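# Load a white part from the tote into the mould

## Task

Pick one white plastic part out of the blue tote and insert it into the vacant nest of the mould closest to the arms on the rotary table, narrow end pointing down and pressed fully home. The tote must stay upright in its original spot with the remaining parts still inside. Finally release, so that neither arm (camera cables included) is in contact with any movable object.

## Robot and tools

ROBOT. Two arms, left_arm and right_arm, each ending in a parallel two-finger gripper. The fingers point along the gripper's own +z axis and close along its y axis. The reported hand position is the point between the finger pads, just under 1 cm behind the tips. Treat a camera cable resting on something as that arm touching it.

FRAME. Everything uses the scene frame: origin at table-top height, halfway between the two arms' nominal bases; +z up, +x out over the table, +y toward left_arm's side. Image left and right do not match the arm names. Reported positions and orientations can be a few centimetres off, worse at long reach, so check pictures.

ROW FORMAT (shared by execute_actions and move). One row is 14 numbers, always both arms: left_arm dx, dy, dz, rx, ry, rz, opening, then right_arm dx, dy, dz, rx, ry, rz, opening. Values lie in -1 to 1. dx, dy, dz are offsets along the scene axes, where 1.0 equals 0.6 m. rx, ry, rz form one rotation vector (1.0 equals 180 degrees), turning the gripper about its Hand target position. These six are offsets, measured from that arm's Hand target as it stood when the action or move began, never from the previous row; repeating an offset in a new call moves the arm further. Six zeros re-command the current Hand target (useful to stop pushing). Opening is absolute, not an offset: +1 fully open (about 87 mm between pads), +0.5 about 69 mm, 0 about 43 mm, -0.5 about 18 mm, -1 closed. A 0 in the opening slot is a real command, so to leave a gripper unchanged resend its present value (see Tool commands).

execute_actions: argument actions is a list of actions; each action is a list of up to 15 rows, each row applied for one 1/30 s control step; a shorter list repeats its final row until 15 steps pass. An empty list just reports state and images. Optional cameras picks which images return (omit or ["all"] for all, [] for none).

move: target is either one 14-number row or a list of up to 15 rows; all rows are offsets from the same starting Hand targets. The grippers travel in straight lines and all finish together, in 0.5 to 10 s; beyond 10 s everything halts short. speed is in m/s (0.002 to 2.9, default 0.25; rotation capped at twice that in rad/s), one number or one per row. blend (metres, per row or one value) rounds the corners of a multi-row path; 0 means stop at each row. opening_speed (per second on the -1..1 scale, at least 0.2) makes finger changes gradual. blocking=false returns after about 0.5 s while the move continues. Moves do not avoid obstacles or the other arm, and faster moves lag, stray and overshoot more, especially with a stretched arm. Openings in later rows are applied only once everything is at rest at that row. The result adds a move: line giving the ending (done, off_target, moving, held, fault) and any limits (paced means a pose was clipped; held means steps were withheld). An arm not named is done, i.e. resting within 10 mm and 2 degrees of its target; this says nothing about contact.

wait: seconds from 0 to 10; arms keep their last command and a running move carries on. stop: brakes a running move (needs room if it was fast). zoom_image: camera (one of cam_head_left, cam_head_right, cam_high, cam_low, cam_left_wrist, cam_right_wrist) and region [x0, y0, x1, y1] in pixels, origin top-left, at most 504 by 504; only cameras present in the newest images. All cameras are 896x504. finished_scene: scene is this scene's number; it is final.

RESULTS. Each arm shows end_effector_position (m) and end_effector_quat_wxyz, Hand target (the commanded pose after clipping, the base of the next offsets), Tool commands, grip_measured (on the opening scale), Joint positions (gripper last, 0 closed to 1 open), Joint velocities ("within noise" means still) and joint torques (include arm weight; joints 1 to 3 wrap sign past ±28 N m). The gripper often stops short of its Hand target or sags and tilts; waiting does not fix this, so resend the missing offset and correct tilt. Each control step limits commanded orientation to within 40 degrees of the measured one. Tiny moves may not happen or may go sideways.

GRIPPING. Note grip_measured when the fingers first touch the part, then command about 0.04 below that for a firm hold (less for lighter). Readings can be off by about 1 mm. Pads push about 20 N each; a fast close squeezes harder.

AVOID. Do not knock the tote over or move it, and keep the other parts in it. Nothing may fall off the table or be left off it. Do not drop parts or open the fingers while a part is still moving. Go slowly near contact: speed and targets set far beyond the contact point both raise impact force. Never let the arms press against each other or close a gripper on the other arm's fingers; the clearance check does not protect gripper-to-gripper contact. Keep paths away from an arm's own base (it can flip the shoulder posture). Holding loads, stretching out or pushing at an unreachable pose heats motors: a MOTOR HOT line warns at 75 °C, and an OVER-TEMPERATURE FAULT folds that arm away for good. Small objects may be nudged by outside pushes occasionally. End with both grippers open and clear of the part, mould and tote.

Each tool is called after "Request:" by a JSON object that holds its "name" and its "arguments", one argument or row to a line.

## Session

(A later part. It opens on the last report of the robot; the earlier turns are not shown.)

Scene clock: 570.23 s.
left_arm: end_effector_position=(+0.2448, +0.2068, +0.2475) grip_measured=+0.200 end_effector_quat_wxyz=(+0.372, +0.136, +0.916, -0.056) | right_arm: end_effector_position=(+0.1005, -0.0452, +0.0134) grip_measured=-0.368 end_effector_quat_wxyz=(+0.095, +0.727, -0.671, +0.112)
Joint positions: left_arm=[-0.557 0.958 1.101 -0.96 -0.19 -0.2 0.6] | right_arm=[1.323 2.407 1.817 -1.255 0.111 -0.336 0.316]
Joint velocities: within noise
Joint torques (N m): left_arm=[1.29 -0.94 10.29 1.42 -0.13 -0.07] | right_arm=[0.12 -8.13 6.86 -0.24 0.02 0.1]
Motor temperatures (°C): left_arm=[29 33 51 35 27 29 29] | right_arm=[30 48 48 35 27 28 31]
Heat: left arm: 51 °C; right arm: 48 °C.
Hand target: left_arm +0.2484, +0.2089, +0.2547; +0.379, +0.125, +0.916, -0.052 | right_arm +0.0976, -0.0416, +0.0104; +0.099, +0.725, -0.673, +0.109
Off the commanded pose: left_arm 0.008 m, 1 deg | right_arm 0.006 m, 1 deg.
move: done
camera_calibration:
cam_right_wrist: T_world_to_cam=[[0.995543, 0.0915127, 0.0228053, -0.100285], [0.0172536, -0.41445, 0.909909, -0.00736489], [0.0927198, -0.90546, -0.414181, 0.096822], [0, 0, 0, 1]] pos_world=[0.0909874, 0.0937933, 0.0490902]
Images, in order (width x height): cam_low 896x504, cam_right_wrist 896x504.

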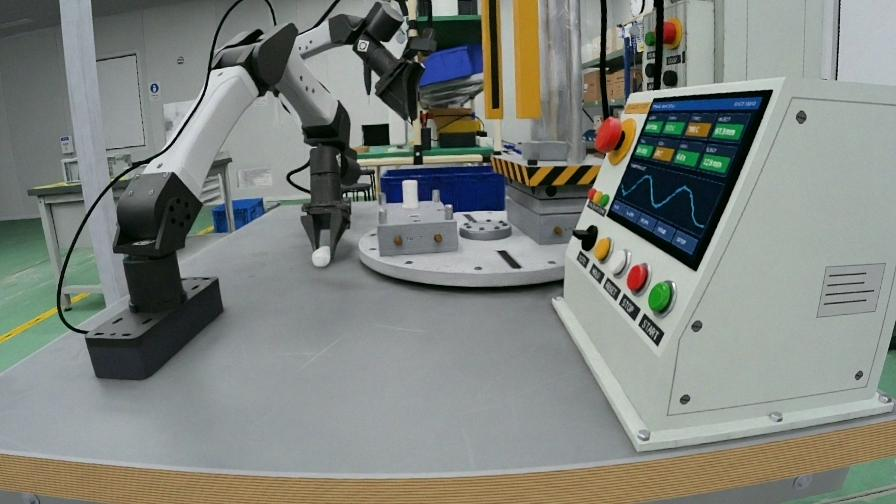

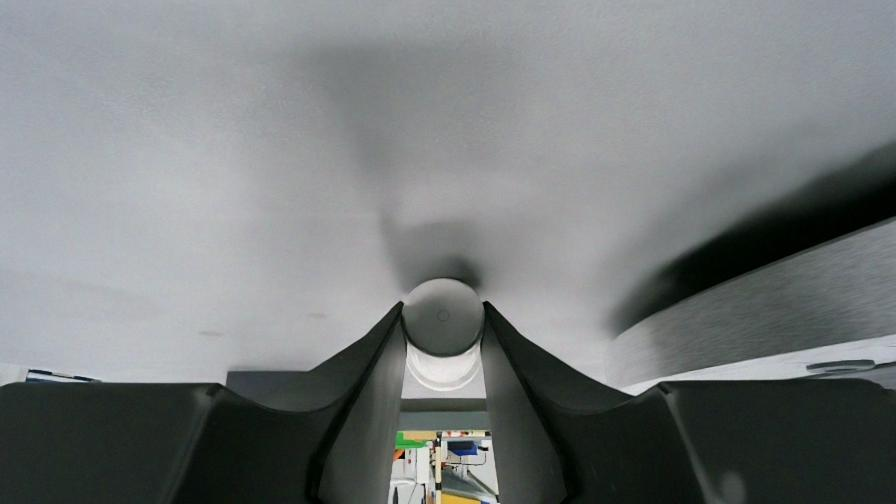

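Request:
{"name": "move", "arguments": {
  "target": [
    [0,0.15,0,0,0,0,0.2,0,0,0.05,0,0,0,-0.5],
    [0,0.15,0,0,0,0,0.2,0,-0.1,0.4,0,0,0,-0.5],
    [0,0.15,0,0,0,0,0.2,0.12,-0.114,0.4,0.4343,-0.3489,-0.3612,-0.5]
  ],
  "speed": [0.08,0.2,0.25]
}}

Request:
{"name": "zoom_image", "arguments": {
  "camera": "cam_low",
  "region": [240, 60, 520, 280]
}}

Request:
{"name": "zoom_image", "arguments": {
  "camera": "cam_right_wrist",
  "region": [250, 0, 750, 480]
}}

Scene clock: 602.30 s.
left_arm: end_effector_position=(+0.2502, +0.2991, +0.2538) grip_measured=+0.200 end_effector_quat_wxyz=(+0.379, +0.121, +0.916, -0.050) | right_arm: end_effector_position=(+0.1697, -0.1104, +0.2424) grip_measured=-0.368 end_effector_quat_wxyz=(+0.605, -0.072, +0.792, +0.027)
Joint positions: left_arm=[0.067 0.889 1.101 -1.023 0.222 0.23 0.6] | right_arm=[1.441 1.264 0.941 -0.446 1.178 0.684 0.316]
Joint velocities: within noise
Joint torques (N m): left_arm=[1.33 -1.11 7.9 1.4 0.35 0.11] | right_arm=[0.14 -5.08 5.97 1.77 0.58 0.05]
Motor temperatures (°C): left_arm=[29 33 51 35 27 29 29] | right_arm=[30 49 49 35 27 28 32]
Heat: left arm: 51 °C; right arm: 49 °C.
Hand target: left_arm +0.2485, +0.2990, +0.2546; +0.379, +0.125, +0.916, -0.052 | right_arm +0.1695, -0.1099, +0.2504; +0.614, -0.056, +0.786, +0.043
Off the commanded pose: left_arm 0.002 m, 1 deg | right_arm 0.008 m, 3 deg.
move: off_target (right_arm)
camera_calibration:
cam_left_wrist: T_world_to_cam=[[-0.260894, -0.965328, 0.00873735, 0.348389], [-0.960678, 0.260507, 0.0960899, 0.159755], [-0.0950344, 0.0166755, -0.995334, 0.406275], [0, 0, 0, 1]] pos_world=[0.282976, 0.287918, 0.385984]
cam_right_wrist: T_world_to_cam=[[0.135224, -0.989346, 0.0539392, -0.149216], [-0.887546, -0.14515, -0.437257, 0.265921], [0.440427, 0.0112543, -0.897718, 0.285744], [0, 0, 0, 1]] pos_world=[0.130346, -0.112244, 0.380842]

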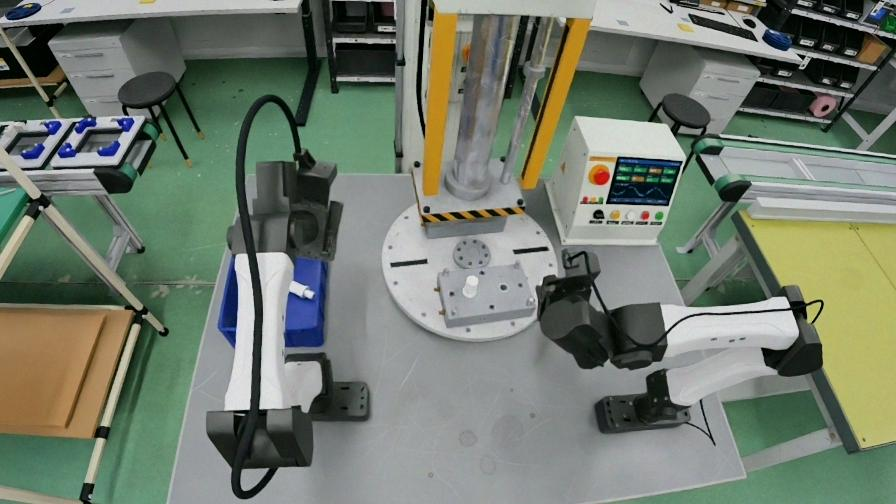

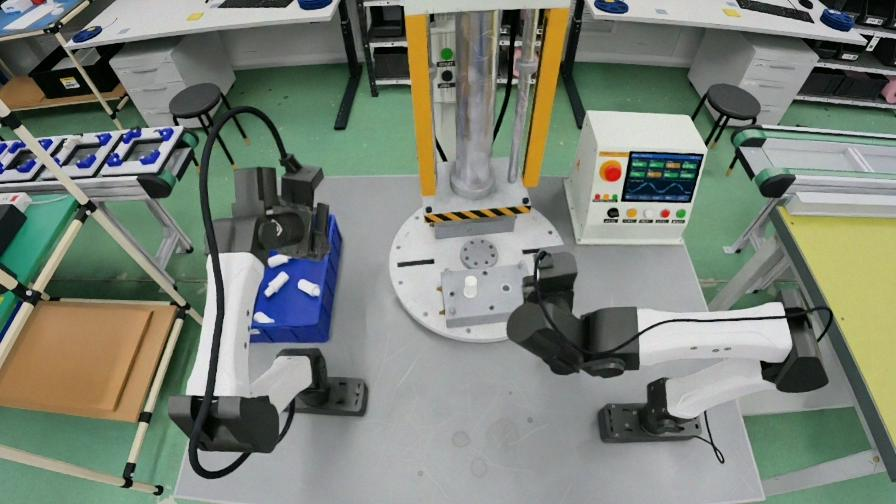

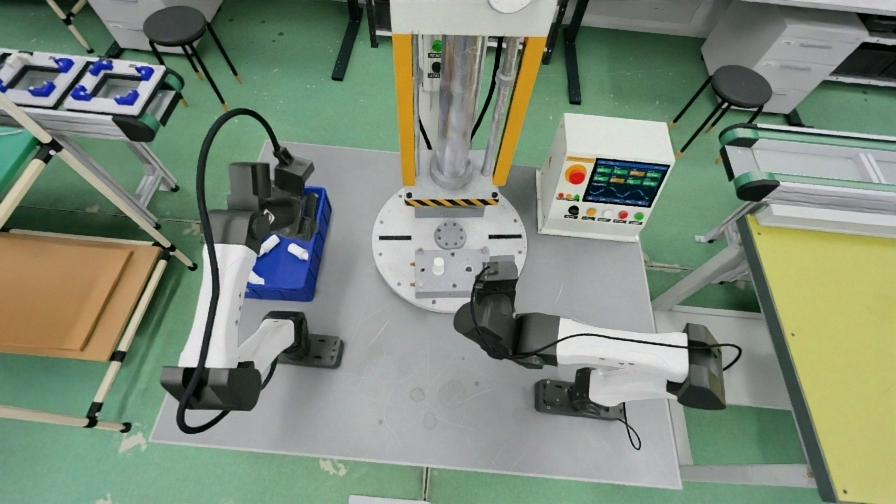

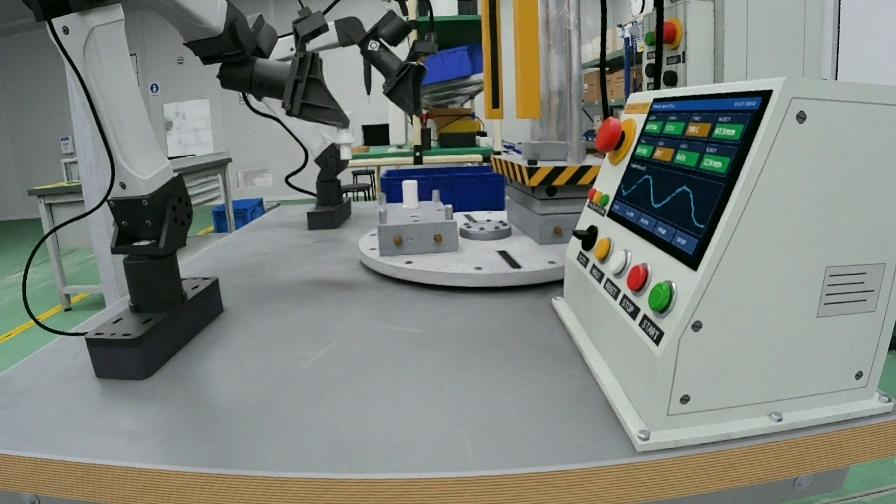

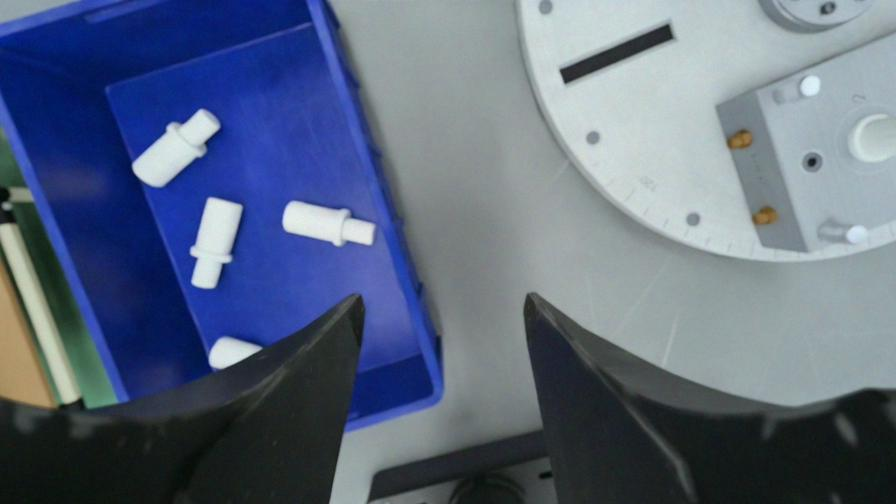

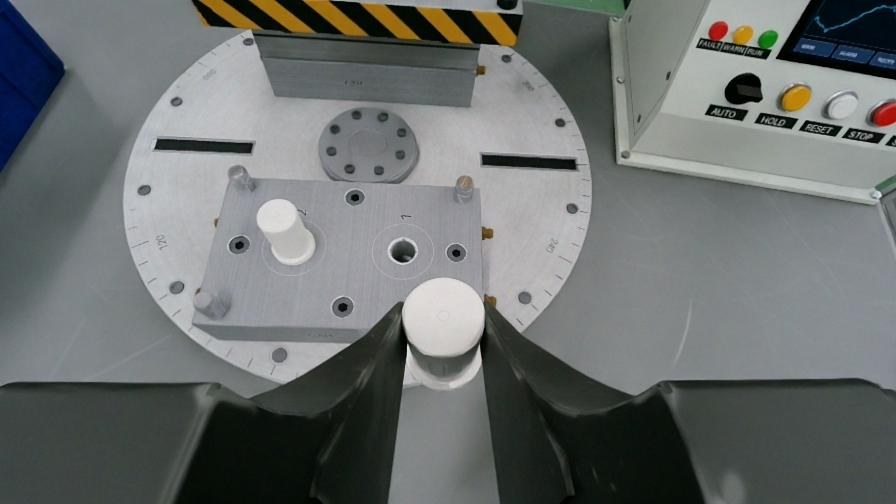

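Scaled by 1.800 from the camera's 896x504 image, which has a finer 1280x720 frame.

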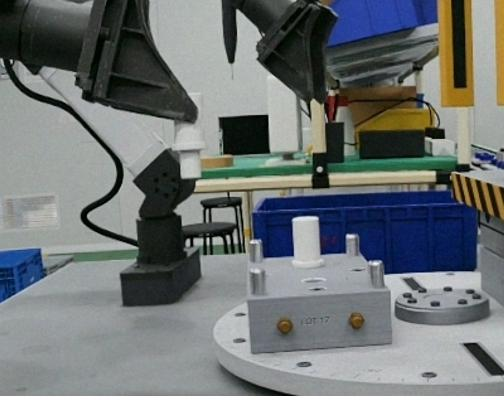

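Scaled by 1.008 from the camera's 896x504 image, which has a finer 1280x720 frame.

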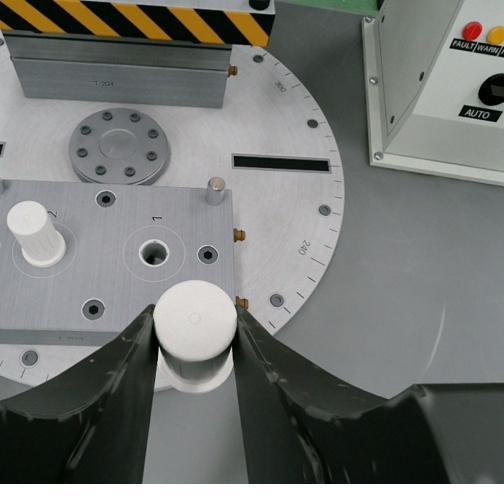

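Request:
{"name": "move", "arguments": {
  "target": [0,0,0,0,0,0,0.2,0.0925,0.0533,-0.087,0.0148,-0.0061,-0.0037,-0.5],
  "speed": 0.15,
  "cameras": ["cam_right_wrist","cam_low"]
}}

Request:
{"name": "zoom_image", "arguments": {
  "camera": "cam_low",
  "region": [330, 120, 470, 260]
}}

Request:
{"name": "zoom_image", "arguments": {
  "camera": "cam_right_wrist",
  "region": [200, 150, 650, 400]
}}

Scene clock: 629.63 s.
left_arm: end_effector_position=(+0.2502, +0.2991, +0.2538) grip_measured=+0.200 end_effector_quat_wxyz=(+0.379, +0.121, +0.916, -0.050) | right_arm: end_effector_position=(+0.2226, -0.0800, +0.2001) grip_measured=-0.368 end_effector_quat_wxyz=(+0.622, -0.037, +0.781, +0.054)
Joint positions: left_arm=[0.067 0.889 1.101 -1.023 0.222 0.23 0.6] | right_arm=[1.281 1.434 0.797 0.155 1.074 0.47 0.316]
Joint velocities: within noise
Joint torques (N m): left_arm=[1.32 -1.11 7.87 1.4 0.34 0.11] | right_arm=[-0.9 -3.7 5.79 2.04 0.24 -0.12]
Motor temperatures (°C): left_arm=[29 32 49 36 27 29 28] | right_arm=[30 44 48 36 27 28 32]
Heat: left arm: 49 °C; right arm: 48 °C.
Hand target: left_arm +0.2485, +0.2990, +0.2547; +0.379, +0.125, +0.916, -0.052 | right_arm +0.2250, -0.0780, +0.1982; +0.623, -0.037, +0.779, +0.057
Off the commanded pose: left_arm 0.002 m, 0 deg | right_arm 0.004 m, 0 deg.
move: done
camera_calibration:
cam_right_wrist: T_world_to_cam=[[0.113407, -0.993151, -0.0280936, -0.103019], [-0.874122, -0.0862942, -0.477979, 0.308694], [0.472281, 0.0787633, -0.877922, 0.218427], [0, 0, 0, 1]] pos_world=[0.178361, -0.0928792, 0.336417]
Images, in order (width x height): cam_low 896x504, cam_right_wrist 896x504.

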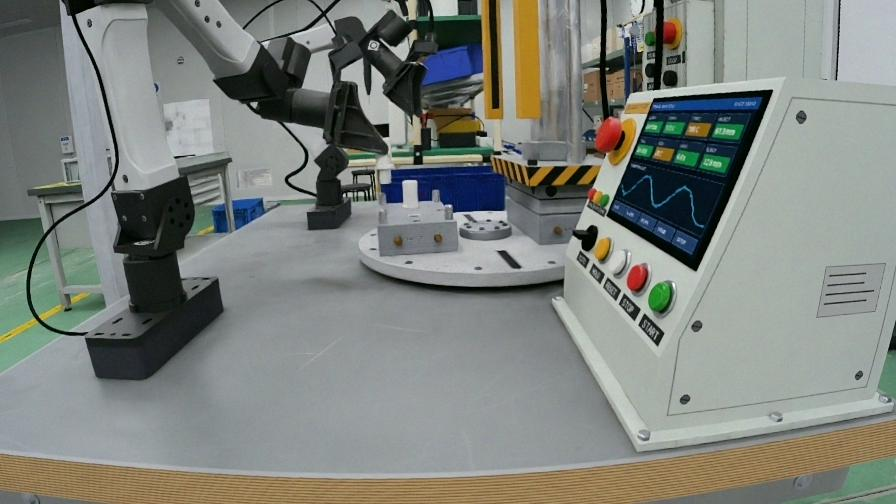

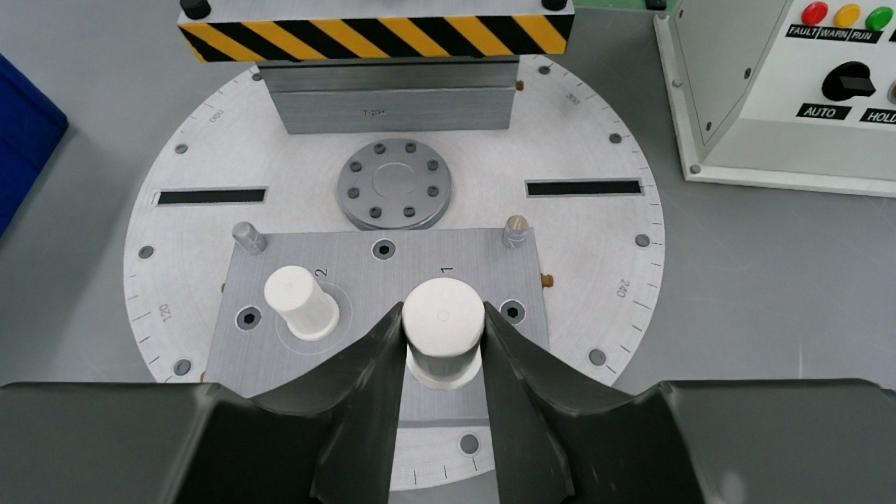

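Scaled by 3.600 from the camera's 896x504 image, which has a finer 1280x720 frame.

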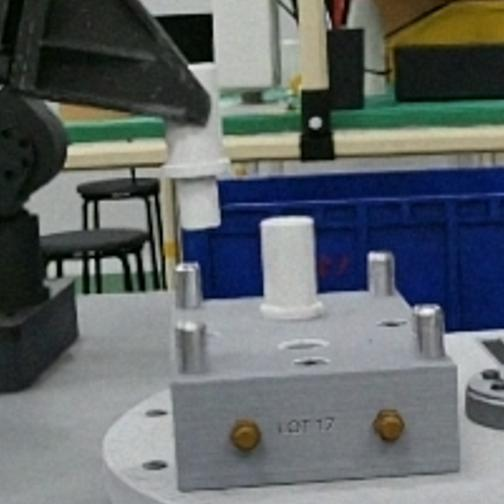

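Scaled by 1.120 from the camera's 896x504 image, which has a finer 1280x720 frame.

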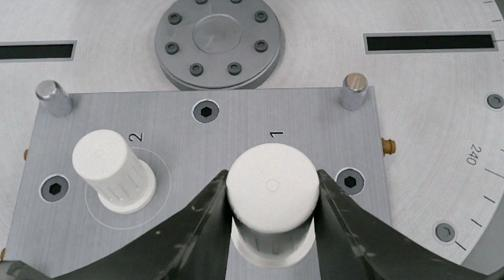

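Request:
{"name": "move", "arguments": {
  "target": [0,0,0,0,0,0,0.2,0.0723,0.0133,-0.0367,-0.0123,0.024,0.0032,-0.5],
  "speed": 0.1,
  "cameras": ["cam_right_wrist","cam_low","cam_high","cam_head_right"]
}}

Request:
{"name": "zoom_image", "arguments": {
  "camera": "cam_low",
  "region": [340, 140, 460, 260]
}}

Request:
{"name": "zoom_image", "arguments": {
  "camera": "cam_right_wrist",
  "region": [250, 150, 650, 480]
}}

Request:
{"name": "zoom_image", "arguments": {
  "camera": "cam_head_right",
  "region": [430, 220, 560, 340]
}}

Scene clock: 666.43 s.
left_arm: end_effector_position=(+0.2502, +0.2991, +0.2538) grip_measured=+0.200 end_effector_quat_wxyz=(+0.379, +0.121, +0.916, -0.050) | right_arm: end_effector_position=(+0.2620, -0.0804, +0.1654) grip_measured=-0.368 end_effector_quat_wxyz=(+0.583, -0.059, +0.810, +0.031)
Joint positions: left_arm=[0.067 0.889 1.101 -1.023 0.222 0.23 0.6] | right_arm=[1.137 1.558 0.845 0.166 0.914 0.429 0.316]
Joint velocities: within noise
Joint torques (N m): left_arm=[1.32 -1.13 7.91 1.4 0.34 0.11] | right_arm=[-0.87 -4.4 8.91 2.09 0.2 -0.1]
Motor temperatures (°C): left_arm=[29 32 48 36 27 29 28] | right_arm=[30 42 48 39 27 28 32]
Heat: left arm: 48 °C; right arm: 48 °C.
Hand target: left_arm +0.2485, +0.2990, +0.2547; +0.379, +0.125, +0.916, -0.052 | right_arm +0.2684, -0.0700, +0.1763; +0.592, -0.051, +0.803, +0.047
Off the commanded pose: left_arm 0.002 m, 0 deg | right_arm 0.016 m, 2 deg.
move: off_target (right_arm)
camera_calibration:
cam_right_wrist: T_world_to_cam=[[0.119627, -0.992371, 0.0298182, -0.120131], [-0.913344, -0.121776, -0.388553, 0.31909], [0.38922, 0.0192473, -0.920944, 0.193502], [0, 0, 0, 1]] pos_world=[0.230495, -0.0840818, 0.30577]
Images, in order (width x height): cam_head_right 896x504, cam_high 896x504, cam_low 896x504, cam_right_wrist 896x504.

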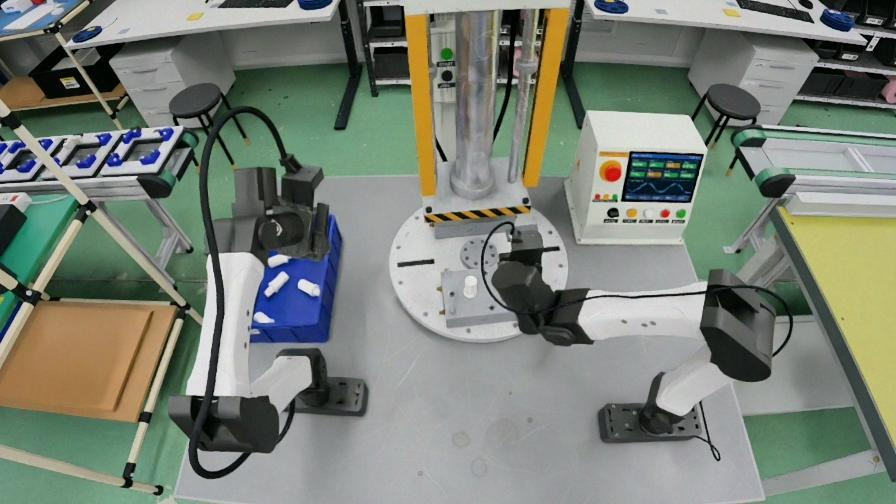

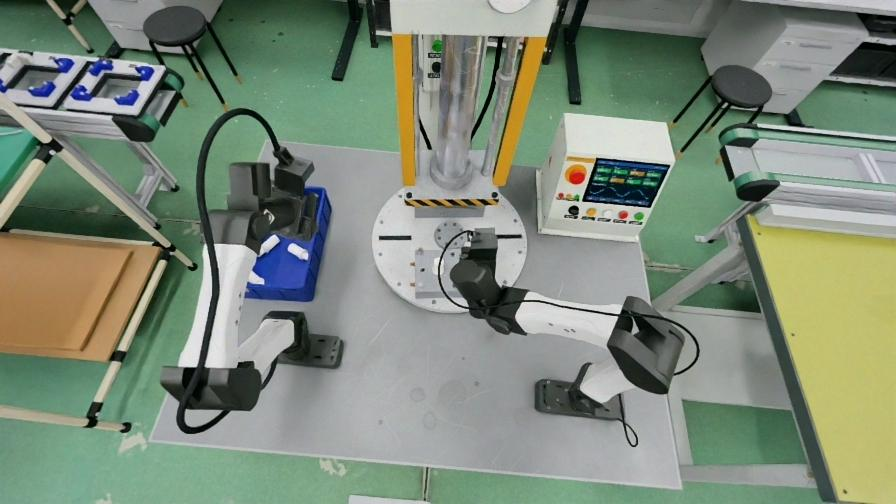

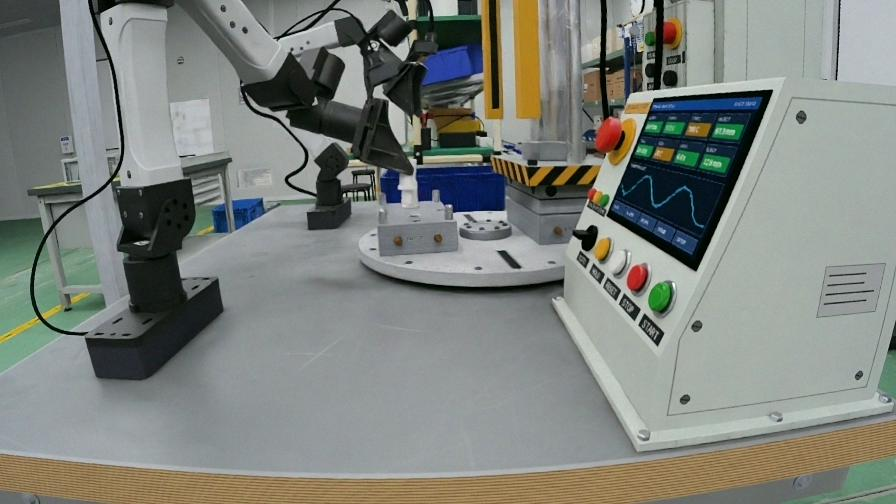

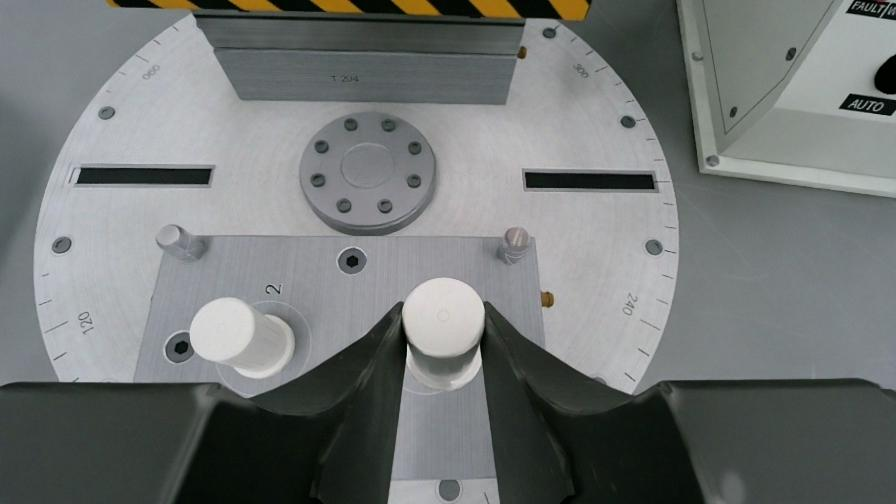

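Scaled by 4.200 from the camera's 896x504 image, which has a finer 1280x720 frame.

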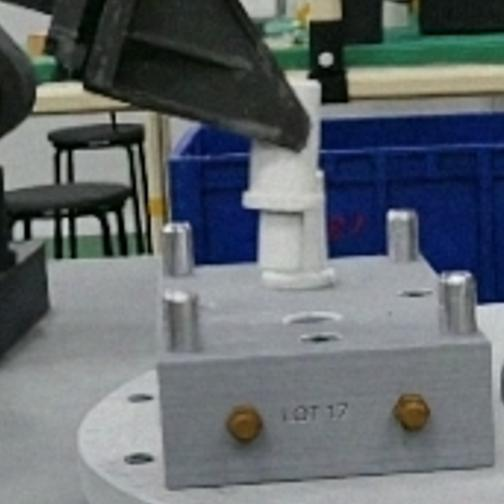

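Scaled by 1.260 from the camera's 896x504 image, which has a finer 1280x720 frame.

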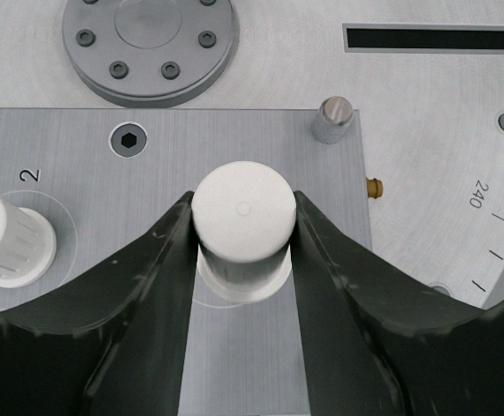

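Scaled by 3.877 from the camera's 896x504 image, which has a finer 1280x720 frame.

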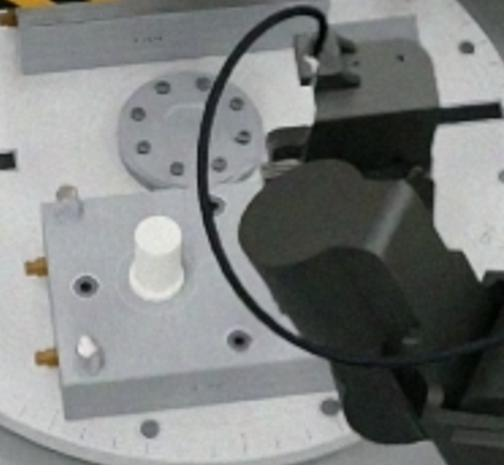

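Request:
{"name": "move", "arguments": {
  "target": [0,0,0,0,0,0,0.2,0.0123,0.0163,0.006,0.009,0.0011,-0.003,-0.5],
  "speed": 0.05,
  "cameras": ["cam_right_wrist","cam_low"]
}}

Request:
{"name": "zoom_image", "arguments": {
  "camera": "cam_low",
  "region": [350, 150, 470, 270]
}}

Request:
{"name": "zoom_image", "arguments": {
  "camera": "cam_right_wrist",
  "region": [300, 220, 600, 480]
}}

Scene clock: 690.33 s.
left_arm: end_effector_position=(+0.2501, +0.2991, +0.2538) grip_measured=+0.200 end_effector_quat_wxyz=(+0.379, +0.121, +0.916, -0.050) | right_arm: end_effector_position=(+0.2694, -0.0698, +0.1701) grip_measured=-0.368 end_effector_quat_wxyz=(+0.585, -0.054, +0.809, +0.037)
Joint positions: left_arm=[0.067 0.889 1.101 -1.024 0.222 0.23 0.6] | right_arm=[1.129 1.593 0.895 0.166 0.906 0.43 0.316]
Joint velocities: within noise
Joint torques (N m): left_arm=[1.33 -1.16 7.87 1.41 0.34 0.11] | right_arm=[-0.99 -4.75 8.92 2.02 0.23 0.14]
Motor temperatures (°C): left_arm=[29 32 48 36 27 29 28] | right_arm=[30 42 50 38 27 28 32]
Heat: left arm: 48 °C; right arm: 50 °C.
Hand target: left_arm +0.2485, +0.2990, +0.2546; +0.379, +0.125, +0.916, -0.052 | right_arm +0.2758, -0.0602, +0.1798; +0.591, -0.039, +0.804, +0.055
Off the commanded pose: left_arm 0.002 m, 0 deg | right_arm 0.015 m, 3 deg.
move: off_target (right_arm)
camera_calibration:
cam_right_wrist: T_world_to_cam=[[0.118524, -0.992841, 0.0147628, -0.107792], [-0.912427, -0.114765, -0.392819, 0.329925], [0.391701, 0.0330884, -0.919497, 0.194839], [0, 0, 0, 1]] pos_world=[0.23749, -0.0756036, 0.310346]
Images, in order (width x height): cam_low 896x504, cam_right_wrist 896x504.

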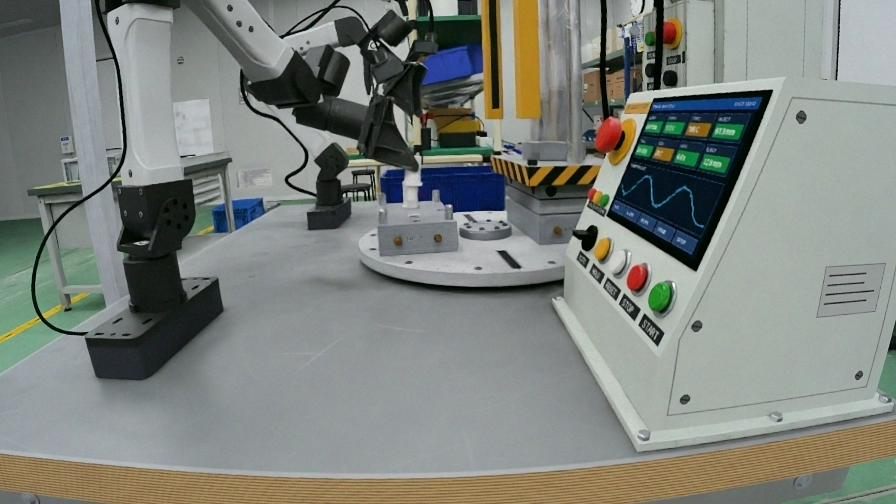

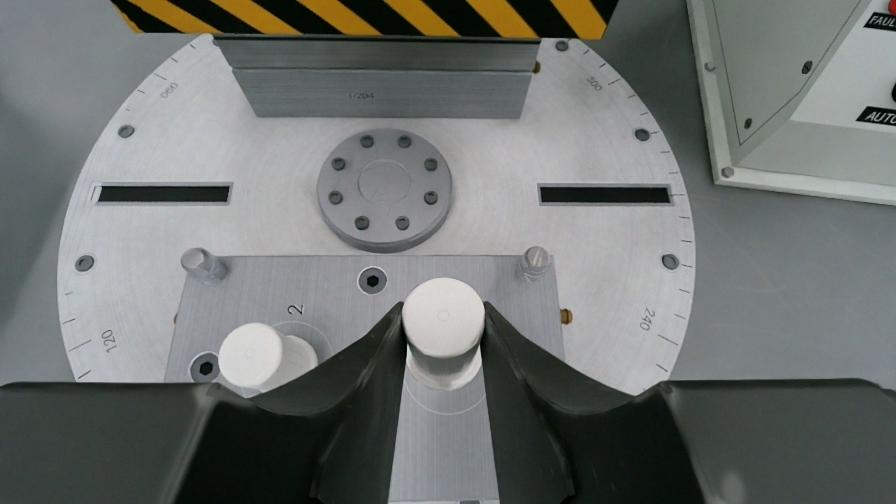

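Scaled by 4.200 from the camera's 896x504 image, which has a finer 1280x720 frame.

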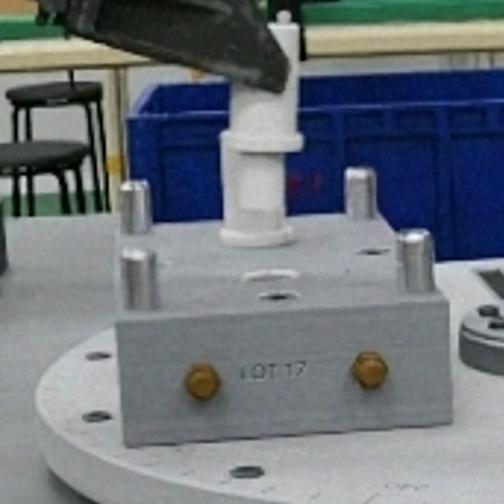

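Scaled by 1.680 from the camera's 896x504 image, which has a finer 1280x720 frame.

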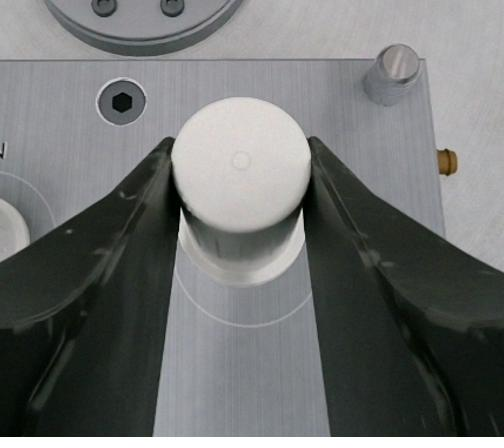

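Request:
{"name": "move", "arguments": {
  "target": [0,0,0,0,0,0,0.2,0,-0.006,-0.018,0,0,0,-0.5],
  "speed": 0.04,
  "cameras": ["cam_right_wrist","cam_low"]
}}

Request:
{"name": "zoom_image", "arguments": {
  "camera": "cam_low",
  "region": [350, 150, 470, 270]
}}

Request:
{"name": "zoom_image", "arguments": {
  "camera": "cam_right_wrist",
  "region": [300, 220, 600, 480]
}}

Scene clock: 714.83 s.
left_arm: end_effector_position=(+0.2501, +0.2990, +0.2538) grip_measured=+0.200 end_effector_quat_wxyz=(+0.379, +0.122, +0.916, -0.050) | right_arm: end_effector_position=(+0.2733, -0.0659, +0.1718) grip_measured=-0.368 end_effector_quat_wxyz=(+0.590, -0.045, +0.805, +0.047)
Joint positions: left_arm=[0.067 0.889 1.101 -1.024 0.222 0.23 0.6] | right_arm=[1.124 1.604 0.895 0.206 0.901 0.43 0.316]
Joint velocities: within noise
Joint torques (N m): left_arm=[1.31 -1.1 7.87 1.41 0.35 0.11] | right_arm=[-0.91 -4.75 5.55 2.14 0.2 0.11]
Motor temperatures (°C): left_arm=[29 32 48 36 27 29 28] | right_arm=[30 42 49 38 27 28 33]
Heat: left arm: 48 °C; right arm: 49 °C.
Hand target: left_arm +0.2485, +0.2989, +0.2547; +0.379, +0.125, +0.916, -0.052 | right_arm +0.2758, -0.0638, +0.1690; +0.591, -0.039, +0.804, +0.055
Off the commanded pose: left_arm 0.002 m, 0 deg | right_arm 0.004 m, 1 deg.
move: done
camera_calibration:
cam_right_wrist: T_world_to_cam=[[0.117042, -0.993061, -0.011414, -0.0994387], [-0.9081, -0.102361, -0.406051, 0.336553], [0.402065, 0.05789, -0.913779, 0.19248], [0, 0, 0, 1]] pos_world=[0.239872, -0.0754415, 0.311407]
Images, in order (width x height): cam_low 896x504, cam_right_wrist 896x504.

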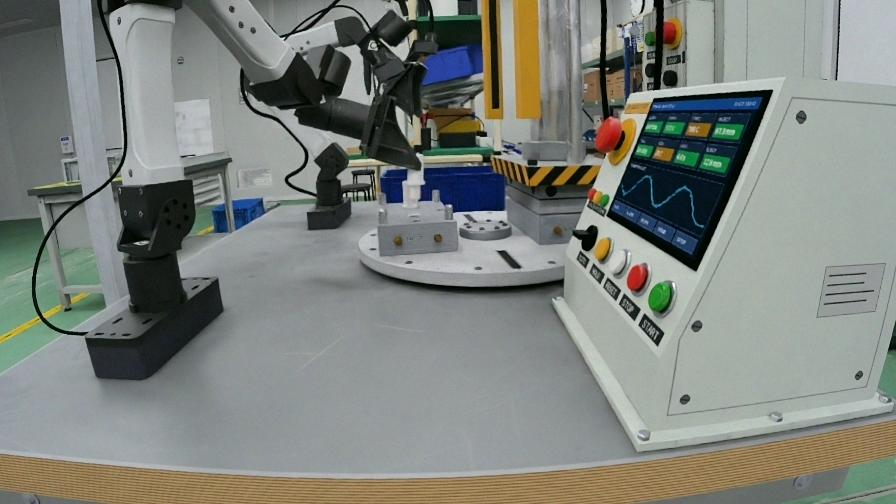

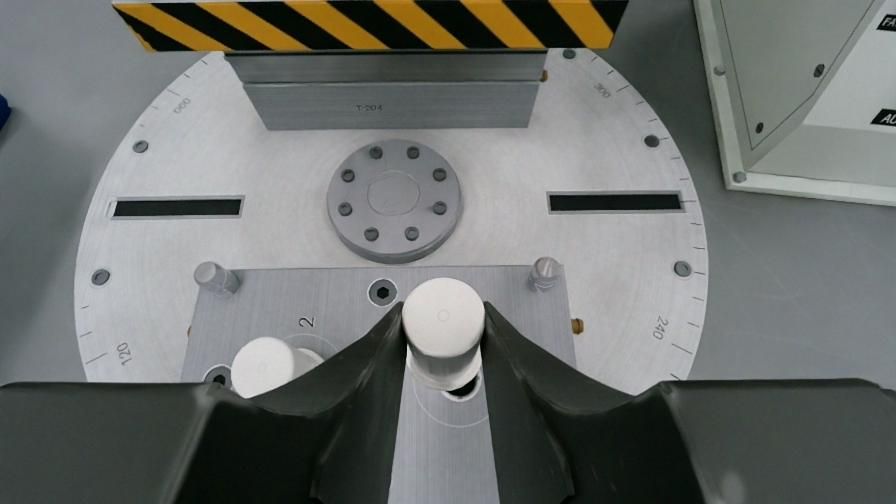

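Scaled by 4.200 from the camera's 896x504 image, which has a finer 1280x720 frame.

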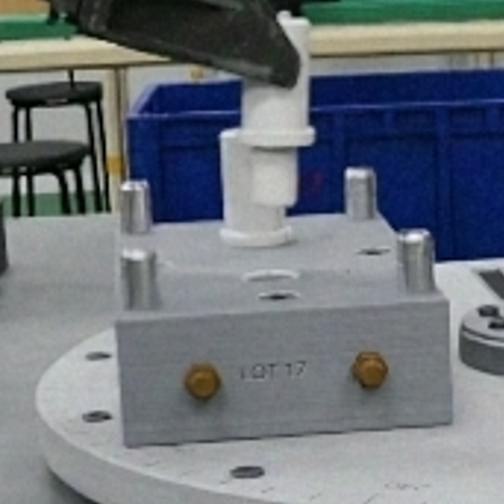

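Scaled by 1.680 from the camera's 896x504 image, which has a finer 1280x720 frame.

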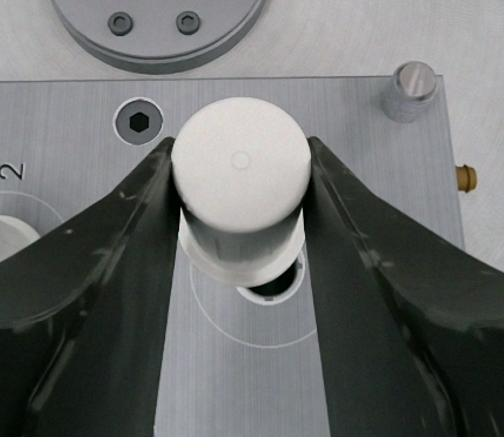

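Request:
{"name": "move", "arguments": {
  "target": [0,0,0,0,0,0,0.2,-0.0125,-0.0125,-0.018,-0.0045,-0.0006,0.0015,-0.5],
  "speed": 0.04,
  "cameras": ["cam_low"]
}}

Request:
{"name": "wait", "arguments": {
  "seconds": 4,
  "cameras": ["cam_right_wrist"]
}}

Request:
{"name": "zoom_image", "arguments": {
  "camera": "cam_right_wrist",
  "region": [300, 220, 600, 480]
}}

Scene clock: 740.30 s.
left_arm: end_effector_position=(+0.2501, +0.2990, +0.2538) grip_measured=+0.200 end_effector_quat_wxyz=(+0.379, +0.122, +0.916, -0.050) | right_arm: end_effector_position=(+0.2684, -0.0754, +0.1543) grip_measured=-0.368 end_effector_quat_wxyz=(+0.585, -0.051, +0.808, +0.039)
Joint positions: left_arm=[0.067 0.889 1.101 -1.024 0.222 0.23 0.6] | right_arm=[1.124 1.604 0.831 0.247 0.901 0.43 0.316]
Joint velocities: within noise
Joint torques (N m): left_arm=[1.32 -1.14 7.87 1.4 0.34 0.11] | right_arm=[0.09 -5.76 5.67 2.12 0.31 0.05]
Motor temperatures (°C): left_arm=[29 31 48 36 27 29 28] | right_arm=[30 42 48 39 27 28 33]
Heat: left arm: 48 °C; right arm: 48 °C.
Hand target: left_arm +0.2485, +0.2989, +0.2547; +0.379, +0.125, +0.916, -0.052 | right_arm +0.2683, -0.0714, +0.1582; +0.592, -0.045, +0.803, +0.051
Off the commanded pose: left_arm 0.002 m, 0 deg | right_arm 0.006 m, 2 deg.
move: done
Images, in order (width x height): cam_low 896x504.

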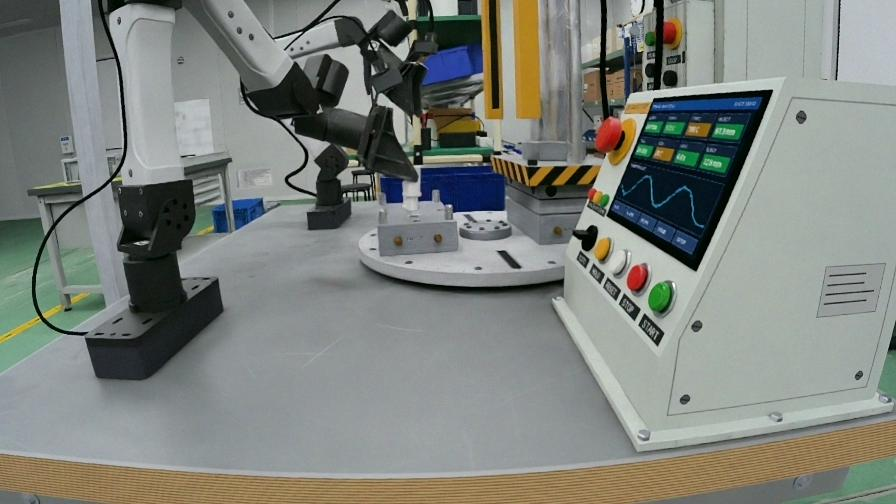

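Scene clock: 744.30 s.
left_arm: end_effector_position=(+0.2501, +0.2990, +0.2538) grip_measured=+0.200 end_effector_quat_wxyz=(+0.379, +0.122, +0.916, -0.050) | right_arm: end_effector_position=(+0.2685, -0.0753, +0.1544) grip_measured=-0.368 end_effector_quat_wxyz=(+0.586, -0.051, +0.808, +0.039)
Joint positions: left_arm=[0.067 0.889 1.101 -1.024 0.222 0.23 0.6] | right_arm=[1.124 1.604 0.831 0.248 0.901 0.43 0.316]
Joint velocities: within noise
Joint torques (N m): left_arm=[1.32 -1.11 7.91 1.41 0.34 0.11] | right_arm=[0.16 -5.75 5.6 2.12 0.32 0.04]
Motor temperatures (°C): left_arm=[29 31 48 36 27 29 28] | right_arm=[30 42 47 39 27 28 33]
Heat: left arm: 48 °C; right arm: 47 °C.
Hand target: left_arm +0.2485, +0.2989, +0.2547; +0.379, +0.125, +0.916, -0.052 | right_arm +0.2683, -0.0714, +0.1582; +0.592, -0.045, +0.803, +0.051
Tool commands: left_gripper/opening=+0.2 right_gripper/opening=-0.5
Off the commanded pose: left_arm 0.002 m, 0 deg | right_arm 0.006 m, 2 deg.
wait: 4.00 s; at rest by 0.17 s
camera_calibration:
cam_right_wrist: T_world_to_cam=[[0.117078, -0.993098, 0.00699065, -0.111294], [-0.912104, -0.110309, -0.39484, 0.322895], [0.392886, 0.039851, -0.918723, 0.180863], [0, 0, 0, 1]] pos_world=[0.236486, -0.0821155, 0.294433]
Images, in order (width x height): cam_right_wrist 896x504.

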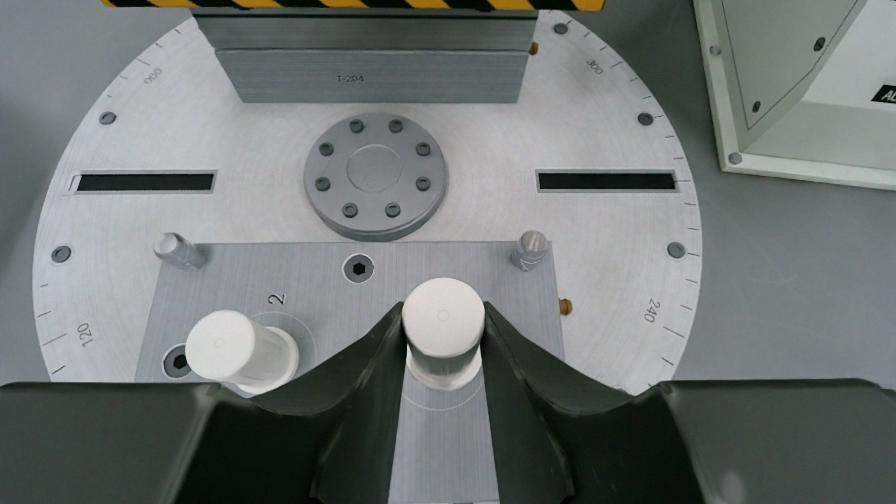

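Scaled by 1.680 from the camera's 896x504 image, which has a finer 1280x720 frame.

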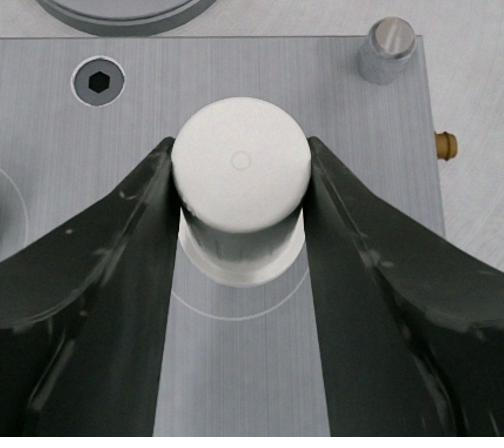

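Request:
{"name": "move", "arguments": {
  "target": [0,0,0,0,0,0,0.2,0.001,0.01,0,0,0,0,-0.5],
  "speed": 0.04,
  "cameras": ["cam_low","cam_right_wrist"]
}}

Request:
{"name": "zoom_image", "arguments": {
  "camera": "cam_right_wrist",
  "region": [300, 220, 600, 480]
}}

Request:
{"name": "zoom_image", "arguments": {
  "camera": "cam_low",
  "region": [360, 160, 460, 260]
}}

Scene clock: 761.27 s.
left_arm: end_effector_position=(+0.2501, +0.2990, +0.2538) grip_measured=+0.200 end_effector_quat_wxyz=(+0.379, +0.122, +0.916, -0.050) | right_arm: end_effector_position=(+0.2667, -0.0734, +0.1517) grip_measured=-0.368 end_effector_quat_wxyz=(+0.584, -0.055, +0.809, +0.039)
Joint positions: left_arm=[0.067 0.889 1.101 -1.024 0.222 0.23 0.6] | right_arm=[1.13 1.611 0.831 0.248 0.901 0.43 0.316]
Joint velocities: within noise
Joint torques (N m): left_arm=[1.32 -1.11 7.88 1.41 0.34 0.11] | right_arm=[0.16 -4.68 7.62 2.02 0.34 0.13]
Motor temperatures (°C): left_arm=[29 31 48 36 27 29 28] | right_arm=[30 43 47 40 27 28 33]
Heat: left arm: 48 °C; right arm: 47 °C.
Hand target: left_arm +0.2485, +0.2989, +0.2547; +0.379, +0.125, +0.916, -0.052 | right_arm +0.2688, -0.0653, +0.1582; +0.592, -0.045, +0.803, +0.051
Off the commanded pose: left_arm 0.002 m, 0 deg | right_arm 0.011 m, 2 deg.
move: off_target (right_arm)
camera_calibration:
cam_right_wrist: T_world_to_cam=[[0.123125, -0.99231, 0.0126717, -0.111636], [-0.912612, -0.118233, -0.391356, 0.319396], [0.389845, 0.0366212, -0.920152, 0.179893], [0, 0, 0, 1]] pos_world=[0.2351, -0.0796025, 0.291941]
Images, in order (width x height): cam_low 896x504, cam_right_wrist 896x504.

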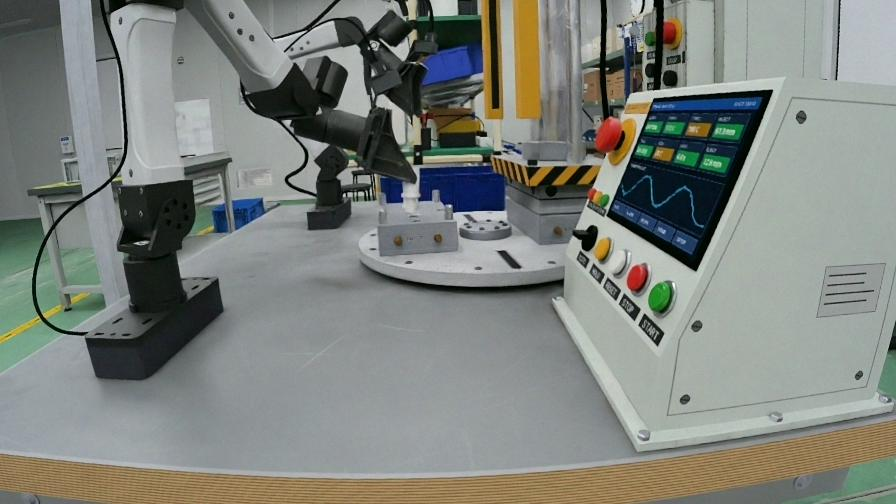

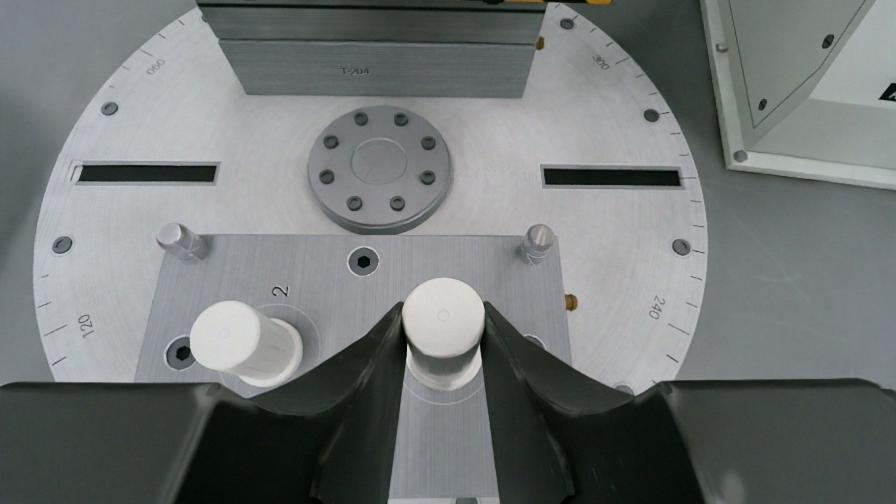

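Scaled by 1.680 from the camera's 896x504 image, which has a finer 1280x720 frame.

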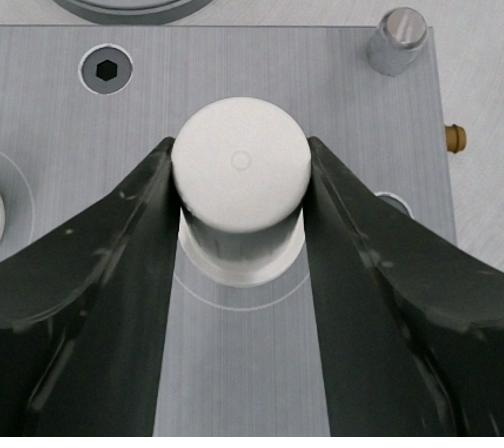

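Scaled by 5.040 from the camera's 896x504 image, which has a finer 1280x720 frame.

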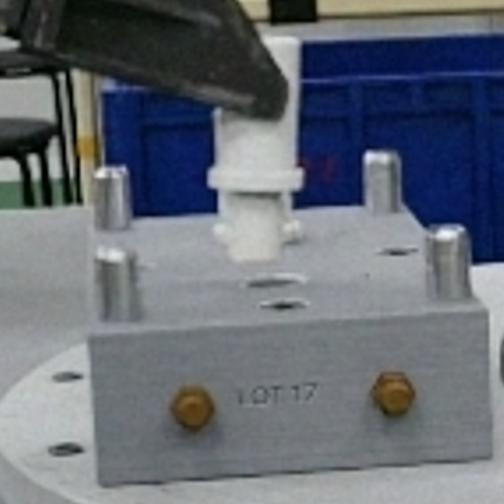

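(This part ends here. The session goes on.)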